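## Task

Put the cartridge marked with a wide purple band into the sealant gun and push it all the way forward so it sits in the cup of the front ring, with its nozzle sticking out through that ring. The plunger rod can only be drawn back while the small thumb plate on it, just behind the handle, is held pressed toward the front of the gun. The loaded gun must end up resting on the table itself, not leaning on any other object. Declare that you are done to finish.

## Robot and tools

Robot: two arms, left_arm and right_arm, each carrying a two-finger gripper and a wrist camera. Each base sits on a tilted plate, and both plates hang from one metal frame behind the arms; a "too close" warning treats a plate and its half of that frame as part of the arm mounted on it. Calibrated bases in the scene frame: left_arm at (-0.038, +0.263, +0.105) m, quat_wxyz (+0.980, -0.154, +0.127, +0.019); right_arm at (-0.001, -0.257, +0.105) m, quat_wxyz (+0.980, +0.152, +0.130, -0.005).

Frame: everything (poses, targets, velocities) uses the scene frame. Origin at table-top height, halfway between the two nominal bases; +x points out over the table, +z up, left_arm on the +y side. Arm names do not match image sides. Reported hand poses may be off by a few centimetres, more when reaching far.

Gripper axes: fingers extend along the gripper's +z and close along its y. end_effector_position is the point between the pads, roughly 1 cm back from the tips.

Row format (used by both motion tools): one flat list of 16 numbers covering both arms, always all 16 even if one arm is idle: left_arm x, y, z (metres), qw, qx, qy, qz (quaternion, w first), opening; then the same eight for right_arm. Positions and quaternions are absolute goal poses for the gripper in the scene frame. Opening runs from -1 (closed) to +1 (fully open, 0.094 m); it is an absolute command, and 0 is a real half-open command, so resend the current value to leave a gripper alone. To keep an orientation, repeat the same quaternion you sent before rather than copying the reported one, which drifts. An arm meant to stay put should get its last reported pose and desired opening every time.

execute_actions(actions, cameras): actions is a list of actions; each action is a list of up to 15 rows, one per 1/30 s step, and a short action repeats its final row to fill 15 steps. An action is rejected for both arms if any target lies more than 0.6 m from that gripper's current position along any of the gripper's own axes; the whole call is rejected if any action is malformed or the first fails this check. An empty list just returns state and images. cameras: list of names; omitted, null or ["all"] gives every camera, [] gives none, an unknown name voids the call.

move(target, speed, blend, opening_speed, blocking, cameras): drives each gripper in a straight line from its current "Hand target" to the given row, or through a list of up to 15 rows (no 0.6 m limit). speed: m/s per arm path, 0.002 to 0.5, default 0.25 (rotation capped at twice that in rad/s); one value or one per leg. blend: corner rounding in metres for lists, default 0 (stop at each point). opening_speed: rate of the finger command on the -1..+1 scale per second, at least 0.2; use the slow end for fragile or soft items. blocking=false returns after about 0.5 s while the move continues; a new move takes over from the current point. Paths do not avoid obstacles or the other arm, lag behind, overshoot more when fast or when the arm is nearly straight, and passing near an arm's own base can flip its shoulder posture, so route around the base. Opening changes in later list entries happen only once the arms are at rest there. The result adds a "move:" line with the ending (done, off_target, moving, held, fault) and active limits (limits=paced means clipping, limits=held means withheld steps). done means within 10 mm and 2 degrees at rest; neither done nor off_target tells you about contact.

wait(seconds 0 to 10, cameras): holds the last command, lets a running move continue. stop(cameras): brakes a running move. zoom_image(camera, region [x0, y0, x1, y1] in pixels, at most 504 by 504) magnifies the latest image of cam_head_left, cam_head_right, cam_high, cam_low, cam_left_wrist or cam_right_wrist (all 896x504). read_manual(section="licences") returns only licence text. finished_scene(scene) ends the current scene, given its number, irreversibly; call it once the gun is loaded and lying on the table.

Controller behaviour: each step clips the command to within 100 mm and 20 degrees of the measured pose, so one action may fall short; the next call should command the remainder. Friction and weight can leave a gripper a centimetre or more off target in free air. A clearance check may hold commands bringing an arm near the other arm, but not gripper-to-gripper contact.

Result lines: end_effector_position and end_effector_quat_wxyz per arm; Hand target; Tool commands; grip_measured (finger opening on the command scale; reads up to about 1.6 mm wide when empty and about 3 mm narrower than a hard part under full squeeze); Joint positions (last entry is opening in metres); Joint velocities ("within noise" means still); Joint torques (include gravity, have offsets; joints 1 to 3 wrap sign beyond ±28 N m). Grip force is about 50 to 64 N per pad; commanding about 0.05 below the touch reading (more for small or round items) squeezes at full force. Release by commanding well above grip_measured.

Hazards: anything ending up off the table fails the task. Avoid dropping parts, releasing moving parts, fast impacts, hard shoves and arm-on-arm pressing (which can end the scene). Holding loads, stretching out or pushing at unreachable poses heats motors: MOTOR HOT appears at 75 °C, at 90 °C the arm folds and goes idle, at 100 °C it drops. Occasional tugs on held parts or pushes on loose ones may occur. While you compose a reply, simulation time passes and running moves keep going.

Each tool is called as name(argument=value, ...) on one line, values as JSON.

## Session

Scene 1 is done. Starting scene 2.

execute_actions(actions=[])

Scene clock: 0.00 s.
left_arm: end_effector_position=(+0.5790, +0.3218, +0.1273) grip_measured=+1.000 end_effector_quat_wxyz=(+0.259, +0.209, +0.943, -0.015) | right_arm: end_effector_position=(+0.2149, +0.0995, +0.1708) grip_measured=+1.000 end_effector_quat_wxyz=(+0.333, +0.032, +0.940, -0.065)
Joint positions: left_arm=[-0.032 2.174 2.063 -0.7 -0.114 0.591 0.094] | right_arm=[1.428 2.523 1.837 -1.293 0.984 1.613 0.094]
Joint velocities: within noise
Joint torques (N m): no reading
Motor temperatures (°C): left_arm=[22 23 22 20 20 20 19] | right_arm=[21 27 24 21 20 22 22]
Heat: left arm: 23 °C; right arm: 27 °C.
Hand target: left_arm +0.5794, +0.3182, +0.1305; +0.262, +0.211, +0.942, -0.018 | right_arm +0.2157, +0.1015, +0.1781; +0.341, +0.033, +0.938, -0.059
Tool commands: left_gripper/opening=+1.0 right_gripper/opening=+1.0

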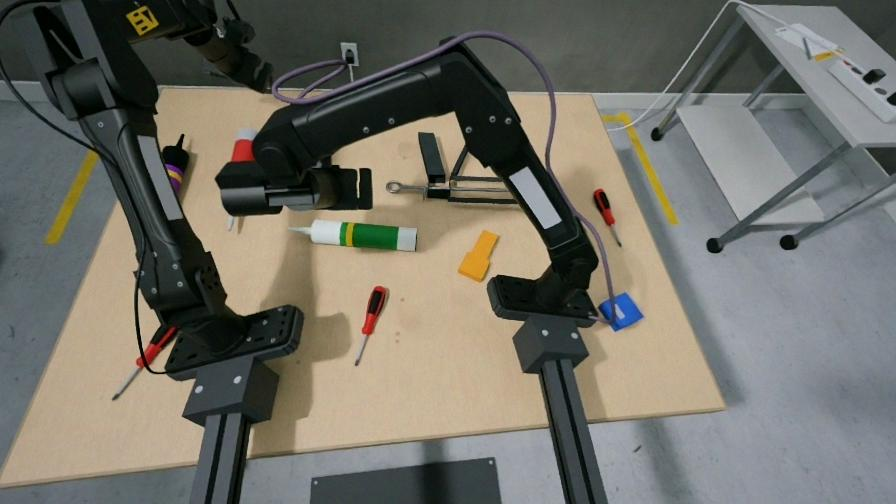

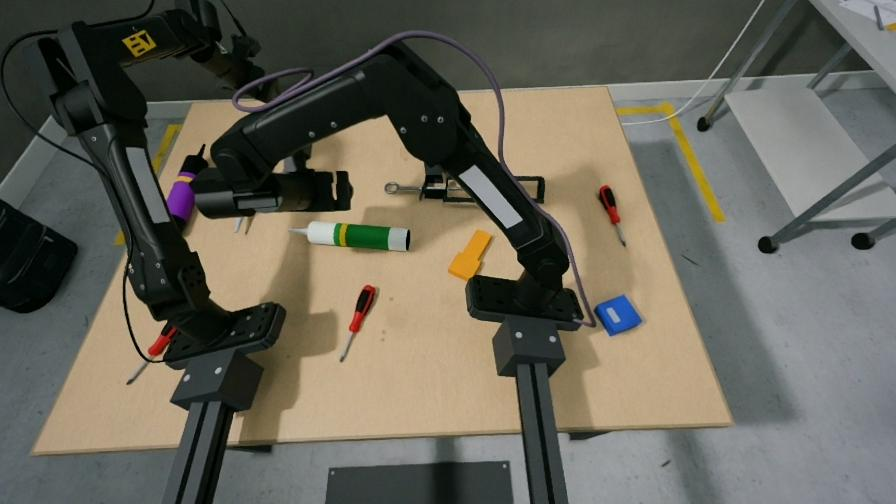

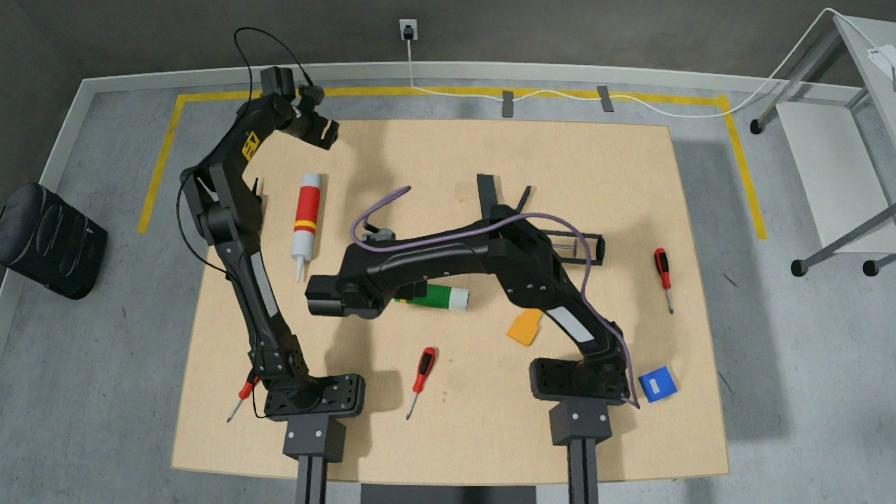

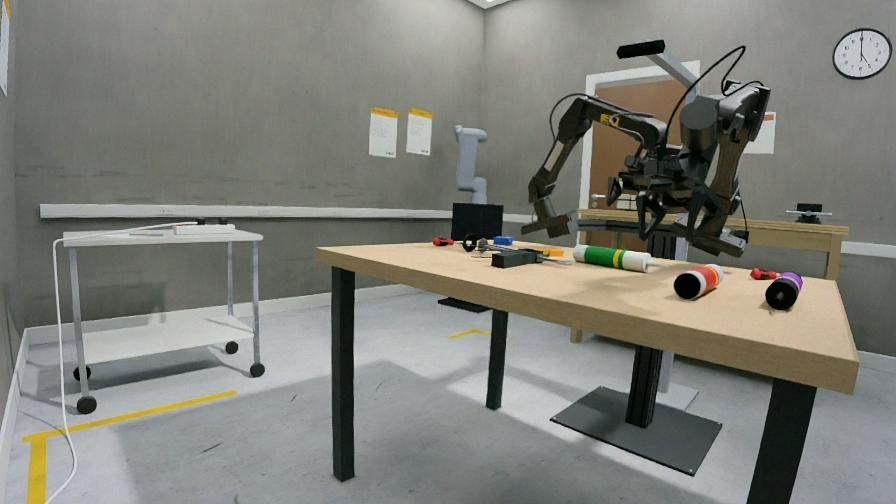

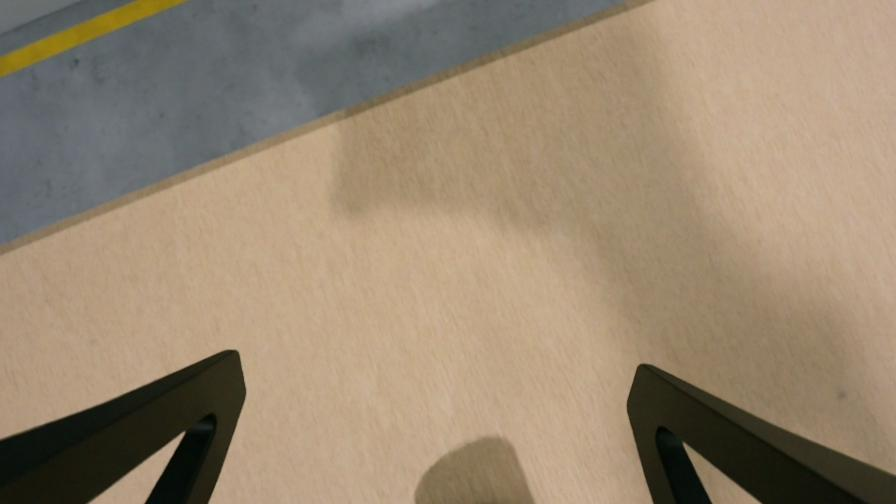

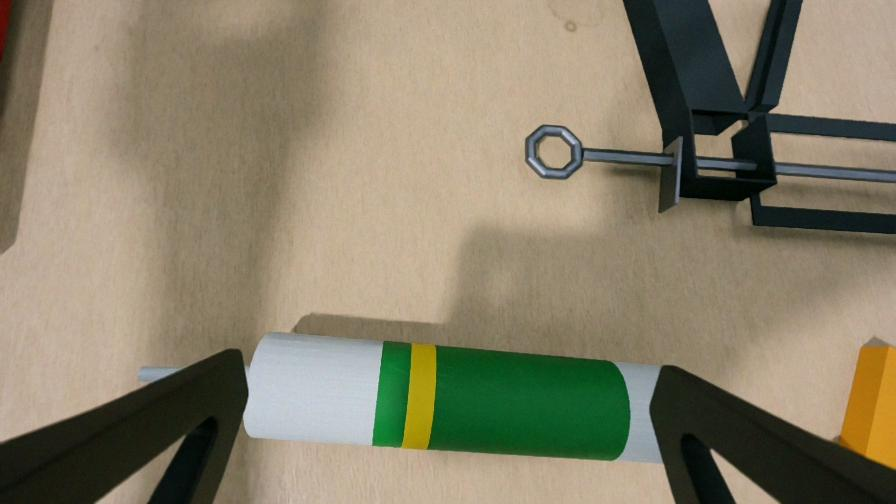

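move(target=[[0.5794,0.3182,0.1305,0.262,0.211,0.942,-0.018,1.0, 0.2157,0.0,0.25, 0,0.0,1,0, 1.0],[0.5794,0.3182,0.1305,0.262,0.211,0.942,-0.018,1.0, 0.22,-0.40,0.25, 0,0.0,1,0, 1.0]], speed=0.35, blend=0.05, cameras=["cam_high","cam_right_wrist","cam_head_left"])

Scene clock: 20.03 s.
left_arm: end_effector_position=(+0.5790, +0.3218, +0.1273) grip_measured=+1.000 end_effector_quat_wxyz=(+0.259, +0.209, +0.943, -0.015) | right_arm: end_effector_position=(+0.2098, -0.3971, +0.2436) grip_measured=+1.000 end_effector_quat_wxyz=(-0.020, -0.003, +1.000, +0.000)
Joint positions: left_arm=[-0.032 2.174 2.063 -0.7 -0.114 0.591 0.094] | right_arm=[-0.228 1.023 1.243 -1.499 0.246 -0.274 0.094]
Joint velocities: within noise
Joint torques (N m): left_arm=[-4.64 -14.58 6.02 0.97 0.2 -0.02] | right_arm=[0.05 -2.73 9.47 0.35 -0.15 -0.08]
Motor temperatures (°C): left_arm=[22 34 24 21 20 20 19] | right_arm=[22 30 25 21 21 22 22]
Heat: left arm: 34 °C; right arm: 30 °C.
Hand target: left_arm +0.5793, +0.3182, +0.1304; +0.262, +0.211, +0.942, -0.018 | right_arm +0.2197, -0.4000, +0.2501; +0.000, +0.000, +1.000, +0.000
Off the commanded pose: left_arm 0.005 m, 1 deg | right_arm 0.012 m, 2 deg.
move: off_target (right_arm)
Images, in order (width x height): cam_head_left 896x504, cam_high 896x504, cam_right_wrist 896x504.

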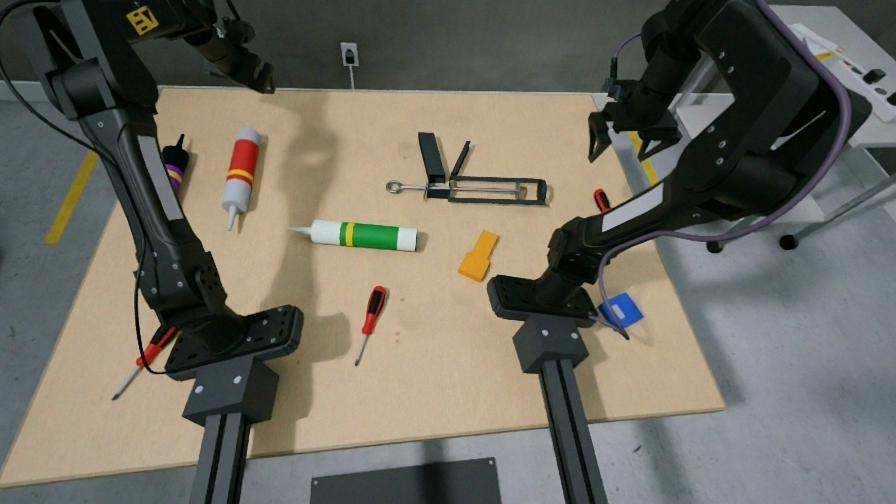

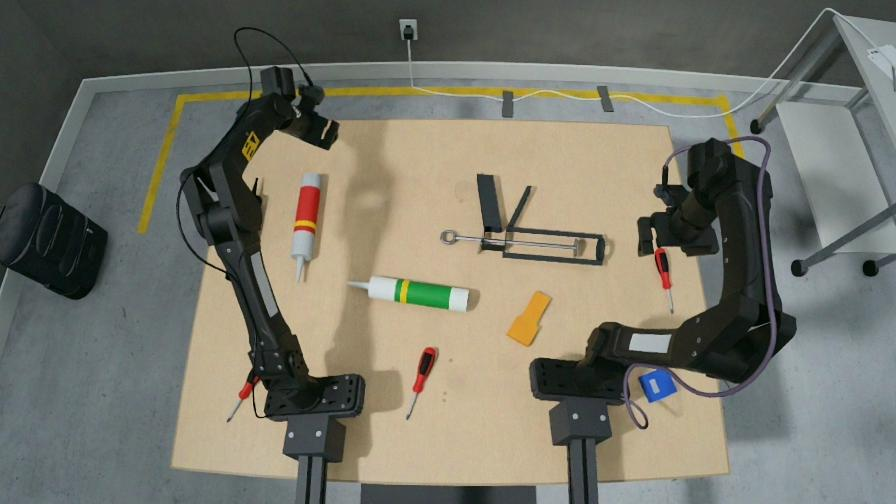

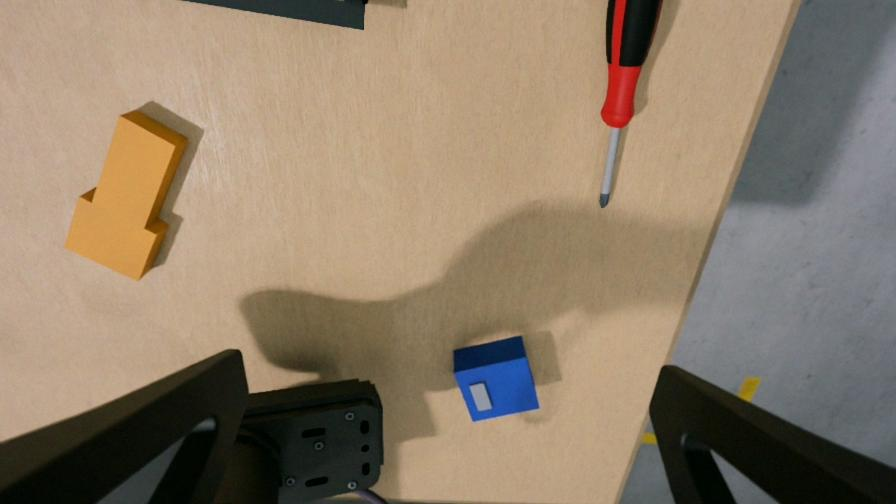

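zoom_image(camera="cam_high", region=[420, 160, 640, 280])

zoom_image(camera="cam_head_left", region=[370, 120, 570, 220])

Scaled by 2.291 from the camera's 896x504 image, which has a finer 1280x720 frame.

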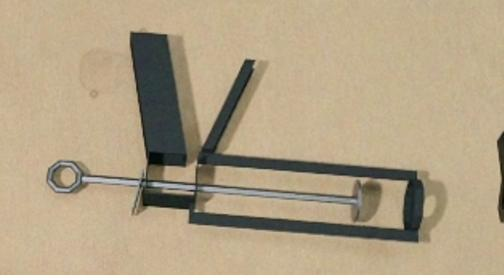

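Scaled by 2.520 from the camera's 896x504 image, which has a finer 1280x720 frame.

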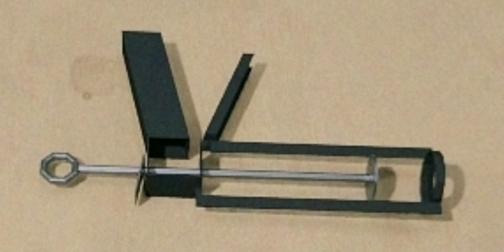

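move(target=[[0.5794,0.3182,0.1305,0.262,0.211,0.942,-0.018,1.0, 0.335,-0.085,0.16, 0,0.0375,0.9993,0, 1.0]], speed=0.35, cameras=["cam_high","cam_right_wrist","cam_head_left"])

Scene clock: 82.50 s.
left_arm: end_effector_position=(+0.5790, +0.3218, +0.1273) grip_measured=+1.000 end_effector_quat_wxyz=(+0.259, +0.209, +0.943, -0.015) | right_arm: end_effector_position=(+0.3284, -0.0890, +0.1546) grip_measured=+1.000 end_effector_quat_wxyz=(-0.012, +0.034, +0.999, -0.001)
Joint positions: left_arm=[-0.032 2.174 2.063 -0.7 -0.114 0.591 0.094] | right_arm=[0.736 1.955 1.516 -1.163 0.387 0.804 0.094]
Joint velocities: within noise
Joint torques (N m): left_arm=[-4.66 -14.58 6.05 0.96 0.2 -0.01] | right_arm=[3.88 -6.83 8.9 0.14 0.15 0.06]
Motor temperatures (°C): left_arm=[23 41 26 22 20 20 19] | right_arm=[21 28 28 21 21 22 22]
Heat: left arm: 41 °C; right arm: 28 °C.
Hand target: left_arm +0.5793, +0.3182, +0.1304; +0.262, +0.211, +0.942, -0.018 | right_arm +0.3348, -0.0850, +0.1601; +0.000, +0.037, +0.999, +0.000
Off the commanded pose: left_arm 0.005 m, 1 deg | right_arm 0.009 m, 1 deg.
move: done
Images, in order (width x height): cam_head_left 896x504, cam_high 896x504, cam_right_wrist 896x504.

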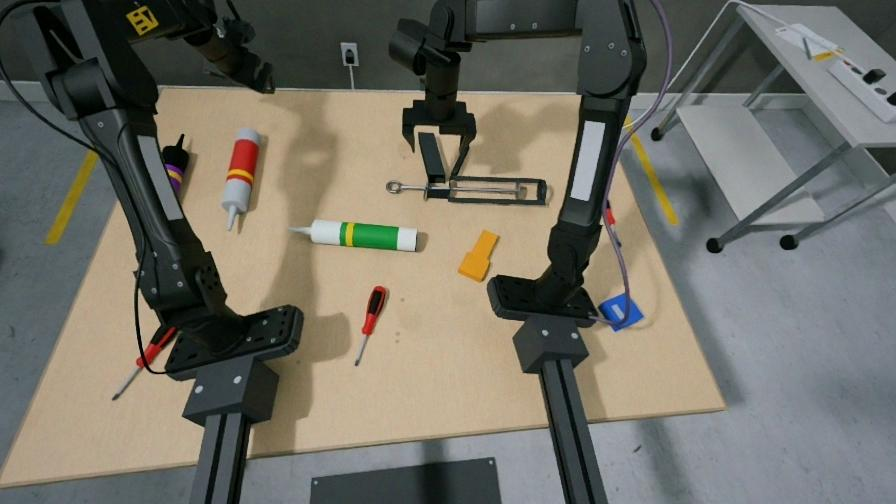

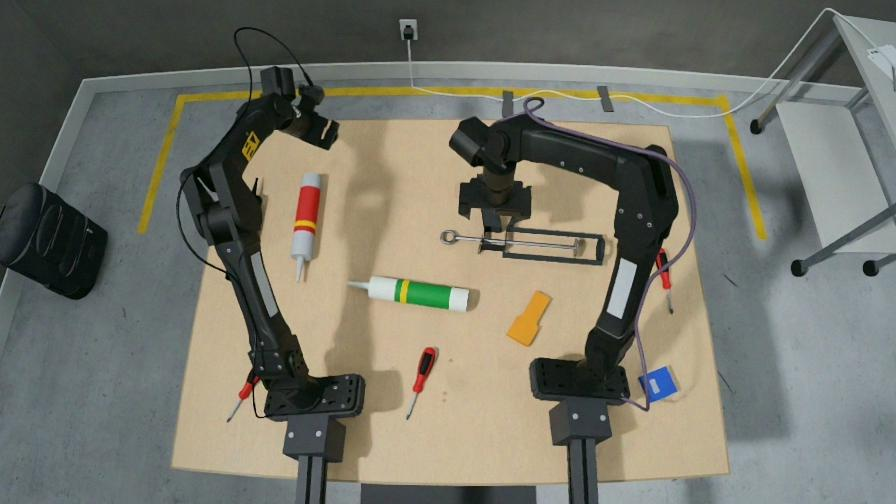

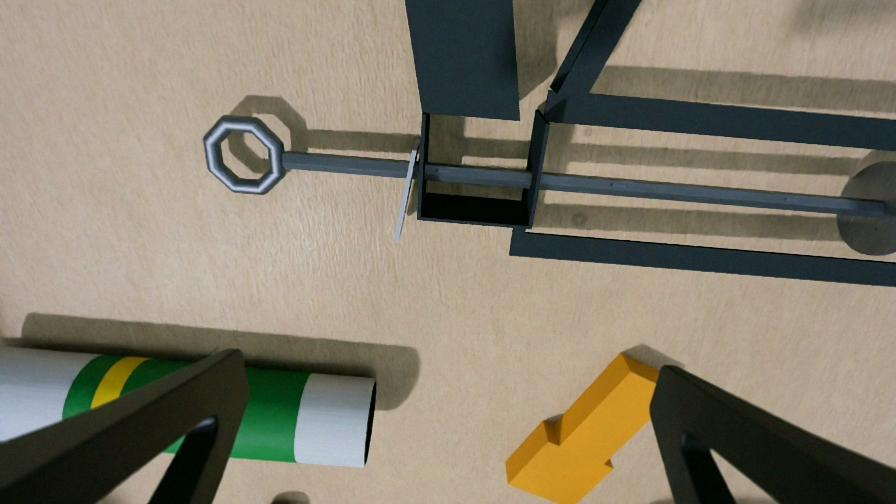

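move(target=[[0.5794,0.3182,0.1305,0.262,0.211,0.942,-0.018,1.0, 0.330,-0.095,0.075, -0.0023,0.0374,0.9974,-0.061, 1.0]], speed=0.2, cameras=["cam_right_wrist","cam_head_left"])

Scene clock: 117.73 s.
left_arm: end_effector_position=(+0.5790, +0.3218, +0.1273) grip_measured=+1.000 end_effector_quat_wxyz=(+0.259, +0.209, +0.943, -0.015) | right_arm: end_effector_position=(+0.3304, -0.0940, +0.0788) grip_measured=+1.000 end_effector_quat_wxyz=(-0.007, +0.043, +0.998, -0.055)
Joint positions: left_arm=[-0.032 2.174 2.063 -0.7 -0.114 0.591 0.094] | right_arm=[0.68 2.093 1.409 -0.965 0.475 0.791 0.094]
Joint velocities: within noise
Joint torques (N m): left_arm=[-4.67 -14.58 6.04 0.96 0.18 -0.01] | right_arm=[3.51 -7.65 4.3 0.25 0.2 -0.05]
Motor temperatures (°C): left_arm=[23 42 26 22 21 20 19] | right_arm=[22 31 28 21 21 22 22]
Heat: left arm: 42 °C; right arm: 31 °C.
Hand target: left_arm +0.5793, +0.3182, +0.1304; +0.262, +0.211, +0.942, -0.018 | right_arm +0.3299, -0.0950, +0.0750; -0.003, +0.037, +0.997, -0.061
Off the commanded pose: left_arm 0.005 m, 1 deg | right_arm 0.004 m, 1 deg.
move: done
Images, in order (width x height): cam_head_left 896x504, cam_right_wrist 896x504.

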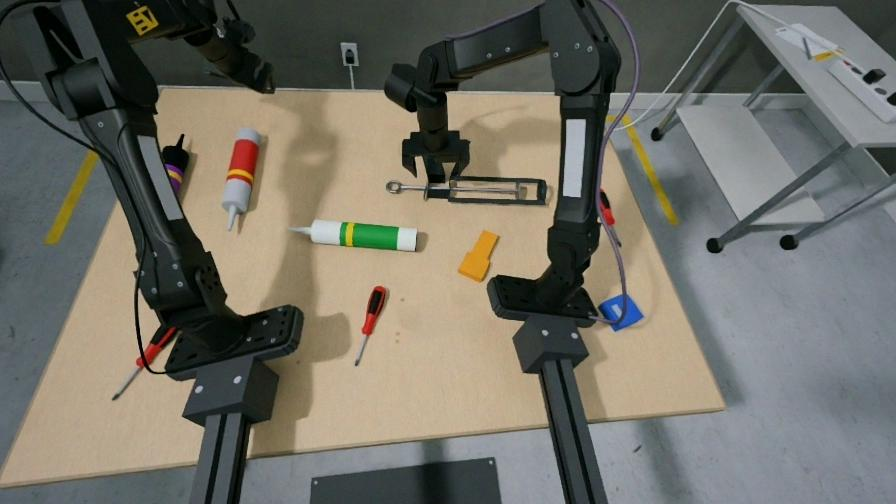

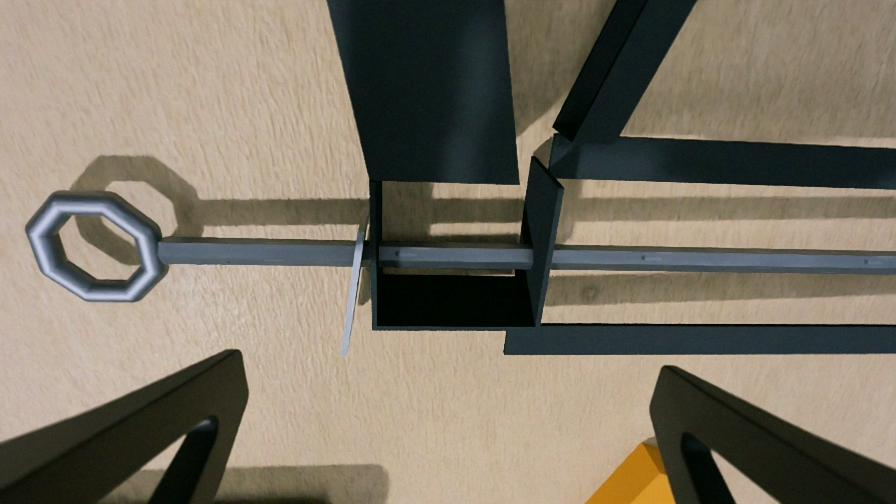

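move(target=[[0.5794,0.3182,0.1305,0.262,0.211,0.942,-0.018,1.0, 0.3245,-0.0995,0.045, -0.0023,0.0374,0.9974,-0.061, 1.0],[0.5794,0.3182,0.1305,0.262,0.211,0.942,-0.018,1.0, 0.3245,-0.1,0.020, -0.0023,0.0374,0.9974,-0.061, 1.0]], speed=[0.1,0.05], cameras=["cam_right_wrist"])

Scene clock: 135.03 s.
left_arm: end_effector_position=(+0.5790, +0.3218, +0.1273) grip_measured=+1.000 end_effector_quat_wxyz=(+0.259, +0.209, +0.943, -0.015) | right_arm: end_effector_position=(+0.3245, -0.0988, +0.0280) grip_measured=+1.000 end_effector_quat_wxyz=(-0.008, +0.038, +0.998, -0.055)
Joint positions: left_arm=[-0.032 2.174 2.063 -0.7 -0.114 0.591 0.094] | right_arm=[0.625 2.156 1.297 -0.764 0.478 0.719 0.094]
Joint velocities: within noise
Joint torques (N m): left_arm=[-4.66 -14.63 6.05 0.97 0.19 -0.01] | right_arm=[3.17 -7.01 3.52 0.48 0.22 -0.01]
Motor temperatures (°C): left_arm=[23 43 26 22 21 20 19] | right_arm=[22 31 26 21 21 22 22]
Heat: left arm: 43 °C; right arm: 31 °C.
Hand target: left_arm +0.5793, +0.3182, +0.1304; +0.262, +0.211, +0.942, -0.018 | right_arm +0.3245, -0.1001, +0.0203; -0.002, +0.038, +0.997, -0.061
Off the commanded pose: left_arm 0.005 m, 1 deg | right_arm 0.008 m, 1 deg.
move: done
Images, in order (width x height): cam_right_wrist 896x504.

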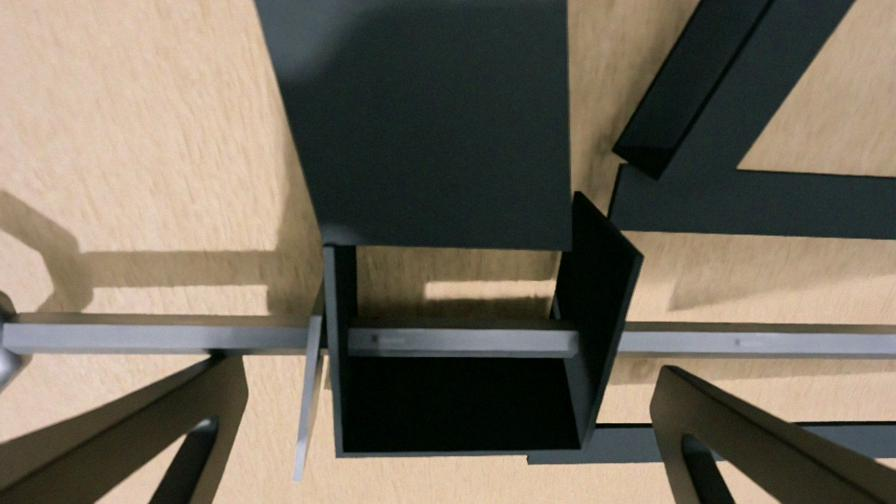

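move(target=[[0.5794,0.3182,0.1305,0.262,0.211,0.942,-0.018,1.0, 0.3245,-0.1,0.0155, -0.0023,0.0374,0.9974,-0.061, 0.5]], speed=[0.05], opening_speed=0.5, cameras=["cam_right_wrist"])

Scene clock: 141.60 s.
left_arm: end_effector_position=(+0.5790, +0.3218, +0.1273) grip_measured=+1.000 end_effector_quat_wxyz=(+0.259, +0.209, +0.943, -0.015) | right_arm: end_effector_position=(+0.3231, -0.0993, +0.0241) grip_measured=+0.502 end_effector_quat_wxyz=(-0.010, +0.035, +0.998, -0.056)
Joint positions: left_arm=[-0.032 2.174 2.063 -0.7 -0.114 0.591 0.094] | right_arm=[0.621 2.164 1.292 -0.754 0.477 0.713 0.071]
Joint velocities: within noise
Joint torques (N m): left_arm=[-4.67 -14.58 6.05 0.97 0.21 -0.02] | right_arm=[3.06 -6.89 3.55 0.52 0.22 0.01]
Motor temperatures (°C): left_arm=[23 43 26 22 21 20 19] | right_arm=[22 31 26 21 21 22 22]
Heat: left arm: 43 °C; right arm: 31 °C.
Hand target: left_arm +0.5793, +0.3182, +0.1304; +0.262, +0.211, +0.942, -0.018 | right_arm +0.3243, -0.1001, +0.0157; -0.003, +0.038, +0.997, -0.061
Off the commanded pose: left_arm 0.005 m, 1 deg | right_arm 0.009 m, 1 deg.
move: done
Images, in order (width x height): cam_right_wrist 896x504.

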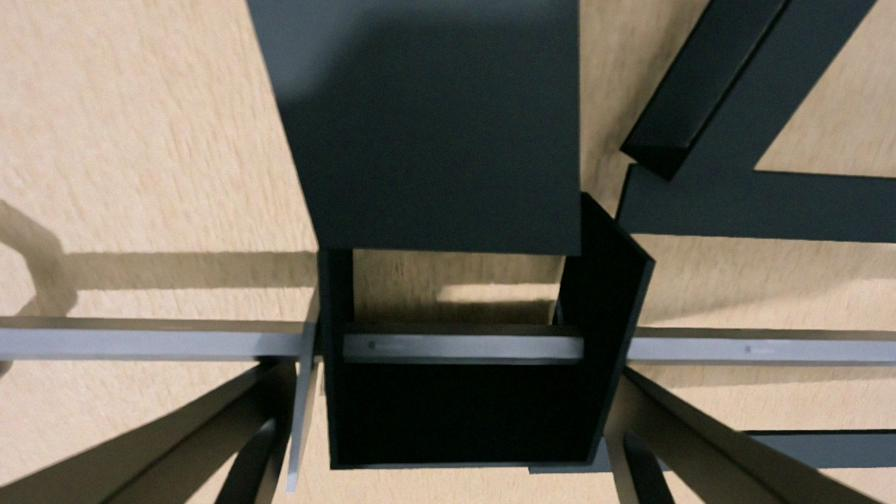

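move(target=[[0.5794,0.3182,0.1305,0.262,0.211,0.942,-0.018,1.0, 0.3245,-0.1,0.0155, -0.0023,0.0374,0.9974,-0.061, 0.2]], speed=[0.05], opening_speed=0.3, cameras=["cam_right_wrist"])

Scene clock: 146.90 s.
left_arm: end_effector_position=(+0.5790, +0.3218, +0.1273) grip_measured=+1.000 end_effector_quat_wxyz=(+0.259, +0.209, +0.943, -0.015) | right_arm: end_effector_position=(+0.3234, -0.0998, +0.0238) grip_measured=+0.203 end_effector_quat_wxyz=(-0.011, +0.036, +0.998, -0.056)
Joint positions: left_arm=[-0.032 2.174 2.063 -0.7 -0.114 0.591 0.094] | right_arm=[0.619 2.164 1.292 -0.754 0.476 0.712 0.057]
Joint velocities: within noise
Joint torques (N m): left_arm=[-4.67 -14.63 6.04 0.96 0.2 -0.01] | right_arm=[3.22 -6.9 3.6 0.5 0.28 0.01]
Motor temperatures (°C): left_arm=[23 44 26 23 21 20 19] | right_arm=[22 31 26 21 21 22 22]
Heat: left arm: 44 °C; right arm: 31 °C.
Hand target: left_arm +0.5793, +0.3182, +0.1304; +0.262, +0.211, +0.942, -0.018 | right_arm +0.3243, -0.1002, +0.0157; -0.003, +0.037, +0.997, -0.061
Off the commanded pose: left_arm 0.005 m, 1 deg | right_arm 0.008 m, 1 deg.
move: done
Images, in order (width x height): cam_right_wrist 896x504.

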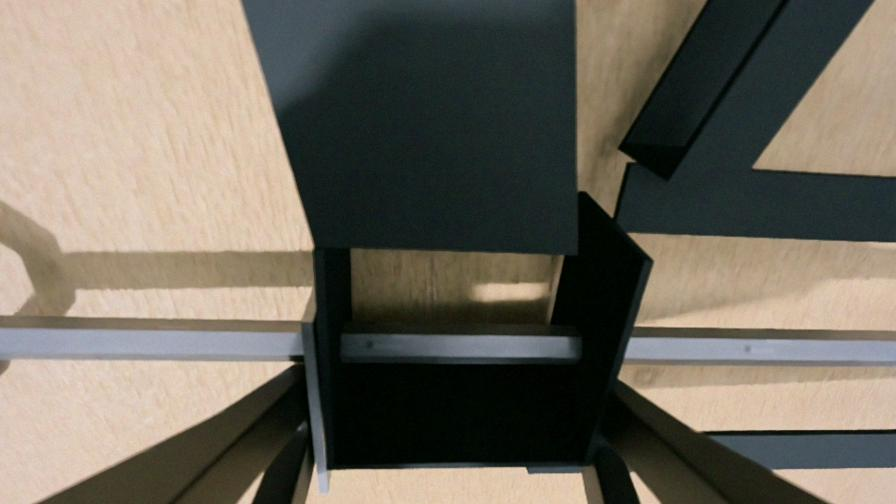

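move(target=[[0.5794,0.3182,0.1305,0.262,0.211,0.942,-0.018,1.0, 0.3245,-0.1,0.0165, -0.0023,0.0374,0.9974,-0.061, 0.15],[0.5794,0.3182,0.1305,0.262,0.211,0.942,-0.018,1.0, 0.331,-0.03,0.0165, -0.0023,0.0374,0.9974,-0.061, 0.15]], speed=[0.05,0.06], opening_speed=0.5, cameras=["cam_right_wrist","cam_high"])

Scene clock: 175.50 s.
left_arm: end_effector_position=(+0.5790, +0.3218, +0.1273) grip_measured=+1.000 end_effector_quat_wxyz=(+0.259, +0.209, +0.943, -0.015) | right_arm: end_effector_position=(+0.3322, -0.0460, +0.0250) grip_measured=+0.188 end_effector_quat_wxyz=(-0.005, +0.036, +0.997, -0.072)
Joint positions: left_arm=[-0.032 2.174 2.063 -0.7 -0.114 0.591 0.094] | right_arm=[0.721 2.347 1.545 -0.893 0.498 0.835 0.056]
Joint velocities: within noise
Joint torques (N m): left_arm=[-4.68 -14.6 6.05 0.96 0.2 -0.01] | right_arm=[5.14 -6.34 7.02 0.41 -0.08 0.13]
Motor temperatures (°C): left_arm=[23 44 26 23 21 20 19] | right_arm=[22 30 26 21 21 22 23]
Heat: left arm: 44 °C; right arm: 30 °C.
Hand target: left_arm +0.5793, +0.3182, +0.1304; +0.262, +0.211, +0.942, -0.018 | right_arm +0.3305, -0.0305, +0.0170; -0.002, +0.037, +0.997, -0.061
Off the commanded pose: left_arm 0.005 m, 1 deg | right_arm 0.018 m, 1 deg.
move: off_target (right_arm)
Images, in order (width x height): cam_high 896x504, cam_right_wrist 896x504.

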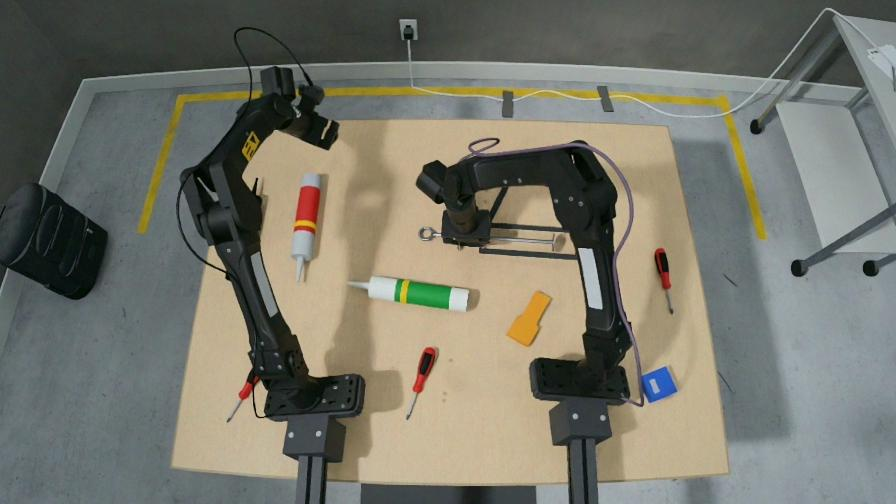

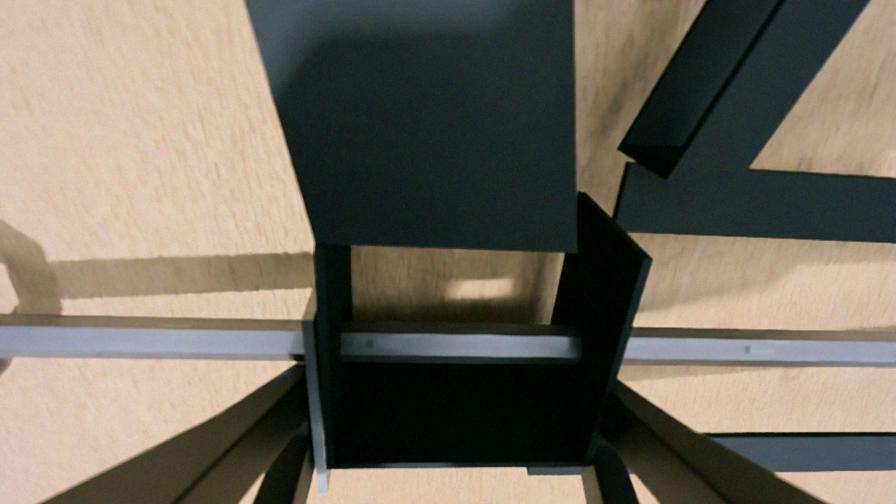

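move(target=[[0.50,0.25,0.22,0.0,0.0,1.0,0.0,0.2, 0.3305,-0.0305,0.0170, -0.0023,0.0374,0.9974,-0.061, 0.15],[0.36,0.115,0.17,-0.19,-0.6557,0.7093,-0.1757,0.2, 0.3305,-0.0305,0.0170, -0.0023,0.0374,0.9974,-0.061, 0.15]], speed=0.3, blend=0.03)

Scene clock: 195.83 s.
left_arm: end_effector_position=(+0.3657, +0.1201, +0.1601) grip_measured=+0.202 end_effector_quat_wxyz=(-0.187, -0.659, +0.709, -0.167) | right_arm: end_effector_position=(+0.3321, -0.0461, +0.0250) grip_measured=+0.188 end_effector_quat_wxyz=(-0.005, +0.036, +0.997, -0.072)
Joint positions: left_arm=[-0.41 1.904 1.575 -0.993 0.108 -1.827 0.056] | right_arm=[0.721 2.347 1.545 -0.893 0.498 0.835 0.056]
Joint velocities: within noise
Joint torques (N m): left_arm=[-5.78 -12.98 3.89 0.44 0.4 -0.11] | right_arm=[5.19 -6.58 6.63 0.4 -0.09 0.13]
Motor temperatures (°C): left_arm=[23 44 26 23 21 20 19] | right_arm=[23 31 27 21 21 22 24]
Heat: left arm: 44 °C; right arm: 31 °C.
Hand target: left_arm +0.3600, +0.1151, +0.1698; +0.190, +0.656, -0.709, +0.175 | right_arm +0.3300, -0.0311, +0.0175; -0.002, +0.037, +0.997, -0.061
Off the commanded pose: left_arm 0.012 m, 1 deg | right_arm 0.018 m, 1 deg.
move: off_target (left_arm, right_arm)

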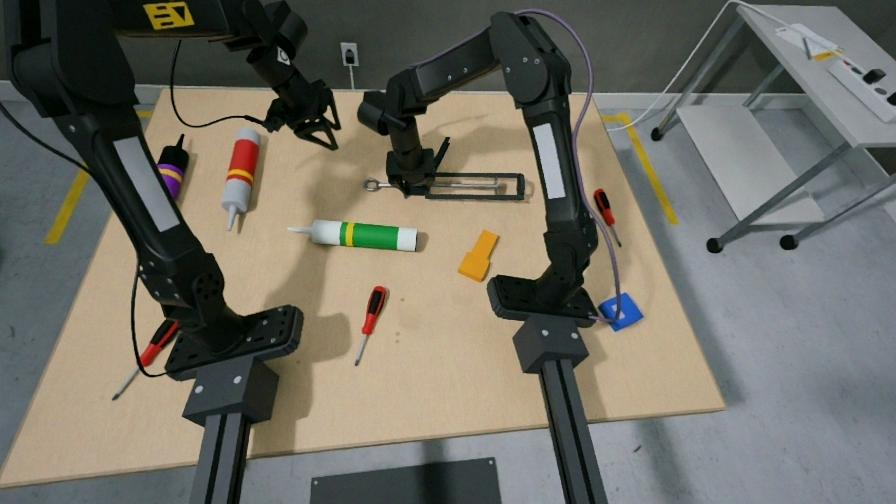

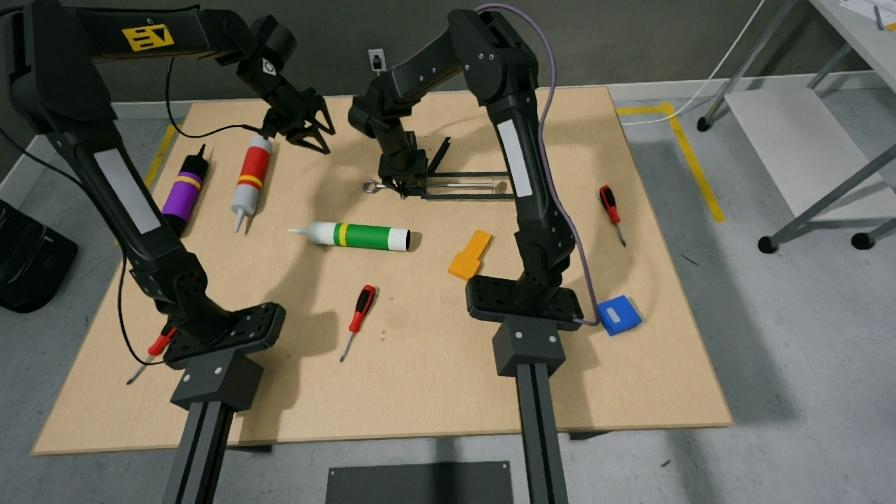

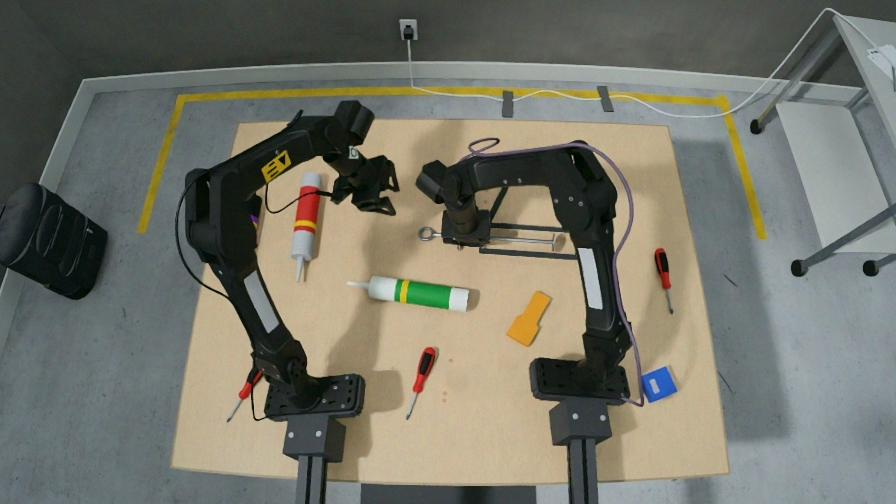

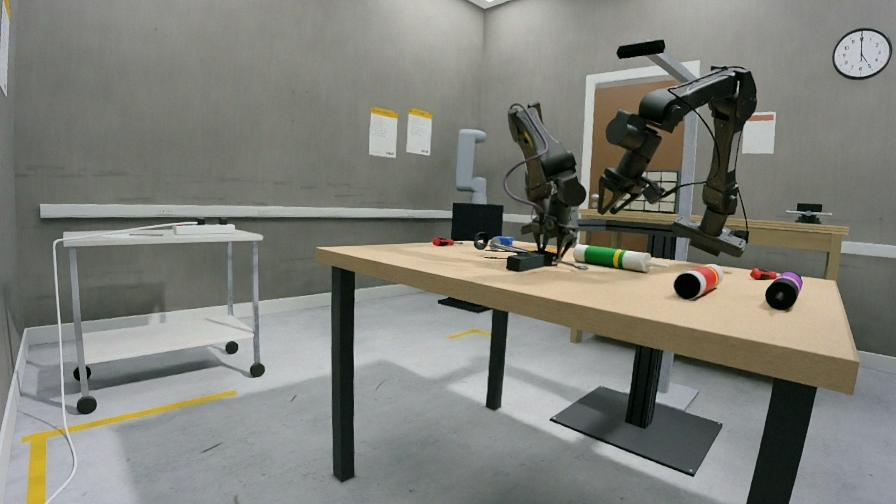

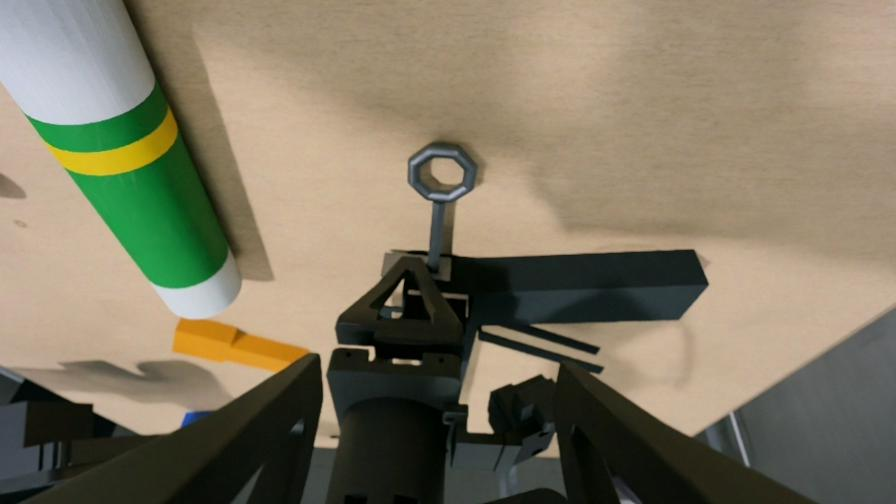

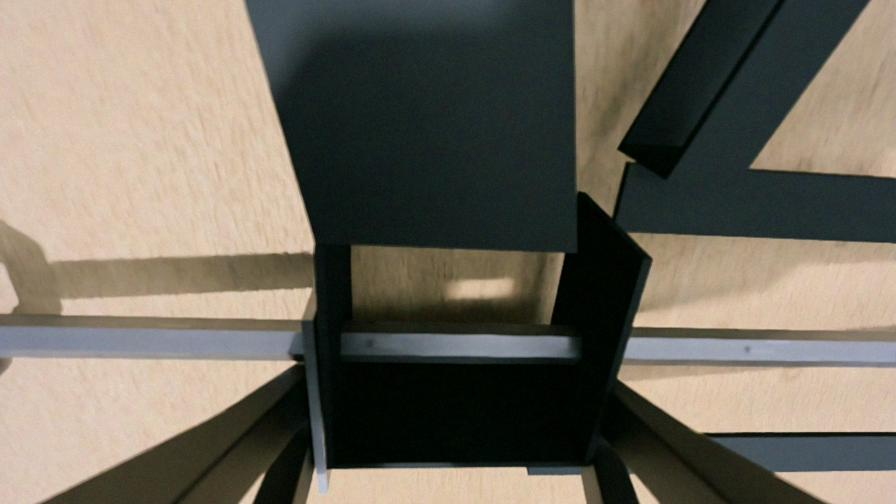

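move(target=[[0.353,0.070,0.075,-0.19,-0.6557,0.7093,-0.1757,0.35, 0.3305,-0.0305,0.0170, -0.0023,0.0374,0.9974,-0.061, 0.15]], speed=0.15, cameras=["cam_left_wrist","cam_head_left"])

Scene clock: 210.70 s.
left_arm: end_effector_position=(+0.3601, +0.1073, +0.1320) grip_measured=+0.348 end_effector_quat_wxyz=(-0.183, -0.660, +0.708, -0.175) | right_arm: end_effector_position=(+0.3321, -0.0461, +0.0250) grip_measured=+0.188 end_effector_quat_wxyz=(-0.005, +0.036, +0.997, -0.072)
Joint positions: left_arm=[-0.415 1.918 1.464 -0.85 0.108 -1.833 0.063] | right_arm=[0.721 2.347 1.545 -0.893 0.498 0.835 0.056]
Joint velocities: within noise
Joint torques (N m): left_arm=[-4 -10.74 5.31 0.39 0.31 0] | right_arm=[5.18 -6.67 6.52 0.4 -0.08 0.14]
Motor temperatures (°C): left_arm=[24 42 25 22 21 20 19] | right_arm=[23 31 27 21 21 22 24]
Heat: left arm: 42 °C; right arm: 31 °C.
Hand target: left_arm +0.3600, +0.1082, +0.1338; +0.183, +0.660, -0.708, +0.175 | right_arm +0.3299, -0.0312, +0.0176; -0.002, +0.037, +0.997, -0.061
Off the commanded pose: left_arm 0.068 m, 1 deg | right_arm 0.018 m, 1 deg.
move: held (left_arm; a check stopped the path), off_target (right_arm; braked when a check withheld steps of left_arm); limits=held
pose unreachable (left arm): on one or more control steps of this call, first in action 0 (counted from 0), this arm could not follow its commanded pose, so it was not sent that pose on those steps. It may still have moved: this result reports where it is.
cause: moving toward the commanded pose would bring a part of the arm too close to another arm (this arm's fingers and the right arm's wrist (the part past joint 4), along the way the arms are being sent, or toward where that arm still pushes).
Images, in order (width x height): cam_head_left 896x504, cam_left_wrist 896x504.

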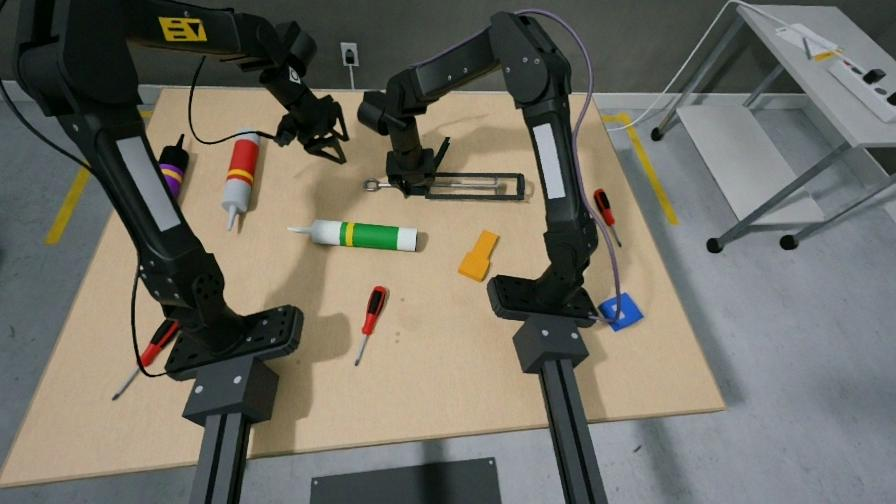

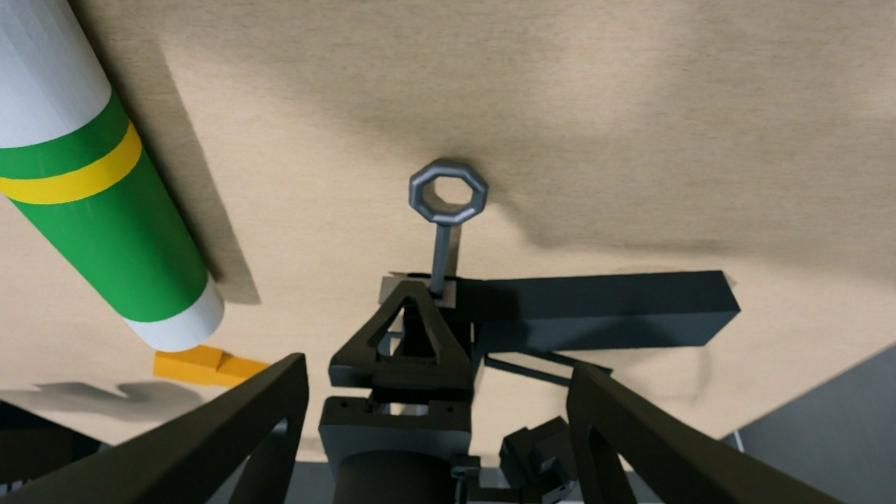

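move(target=[[0.353,0.125,0.09,-0.19,-0.6557,0.7093,-0.1757,0.35, 0.332,-0.042,0.0170, -0.0023,0.0374,0.9974,-0.061, 0.15],[0.353,0.120,0.030,-0.19,-0.6557,0.7093,-0.1757,0.35, 0.332,-0.042,0.0170, -0.0023,0.0374,0.9974,-0.061, 0.15]], speed=0.15, cameras=["cam_left_wrist","cam_head_left"])

Scene clock: 224.37 s.
left_arm: end_effector_position=(+0.3600, +0.1210, +0.0387) grip_measured=+0.348 end_effector_quat_wxyz=(-0.179, -0.659, +0.708, -0.182) | right_arm: end_effector_position=(+0.3323, -0.0465, +0.0249) grip_measured=+0.188 end_effector_quat_wxyz=(-0.006, +0.035, +0.997, -0.072)
Joint positions: left_arm=[-0.292 2.048 1.301 -0.556 0.141 -1.71 0.063] | right_arm=[0.72 2.347 1.545 -0.893 0.498 0.832 0.056]
Joint velocities: within noise
Joint torques (N m): left_arm=[-3.44 -9.33 3.56 0.42 0.44 0.12] | right_arm=[3.64 -8.77 3.08 0.63 -0.05 -0.06]
Motor temperatures (°C): left_arm=[23 37 25 22 21 20 19] | right_arm=[23 32 27 21 21 22 24]
Heat: left arm: 37 °C; right arm: 32 °C.
Hand target: left_arm +0.3528, +0.1201, +0.0302; +0.190, +0.656, -0.709, +0.176 | right_arm +0.3319, -0.0422, +0.0173; -0.003, +0.037, +0.997, -0.062
Off the commanded pose: left_arm 0.011 m, 2 deg | right_arm 0.009 m, 1 deg.
move: off_target (left_arm)
Images, in order (width x height): cam_head_left 896x504, cam_left_wrist 896x504.

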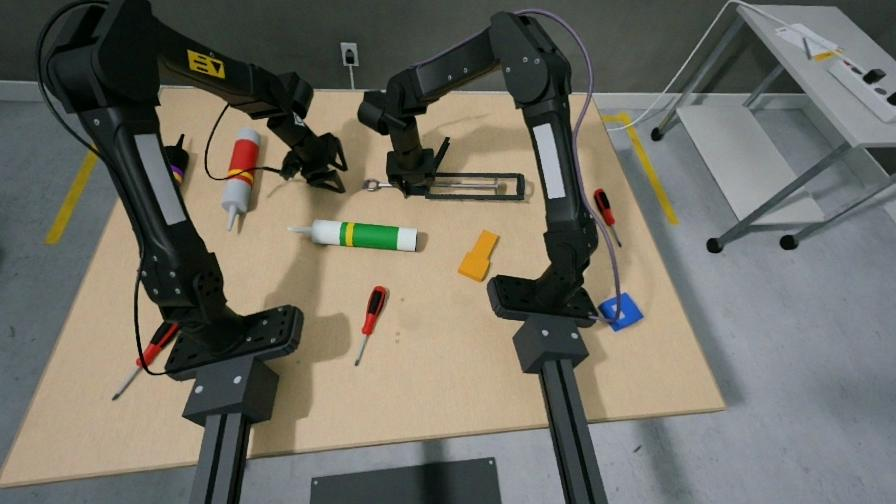

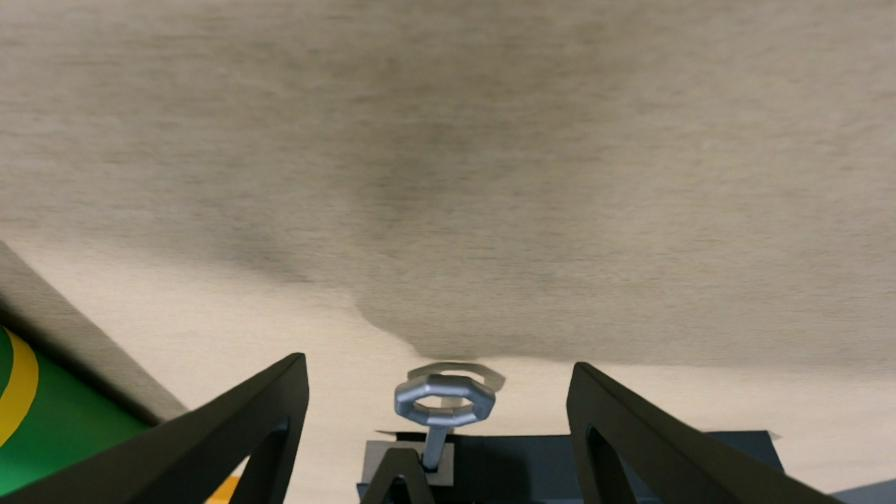

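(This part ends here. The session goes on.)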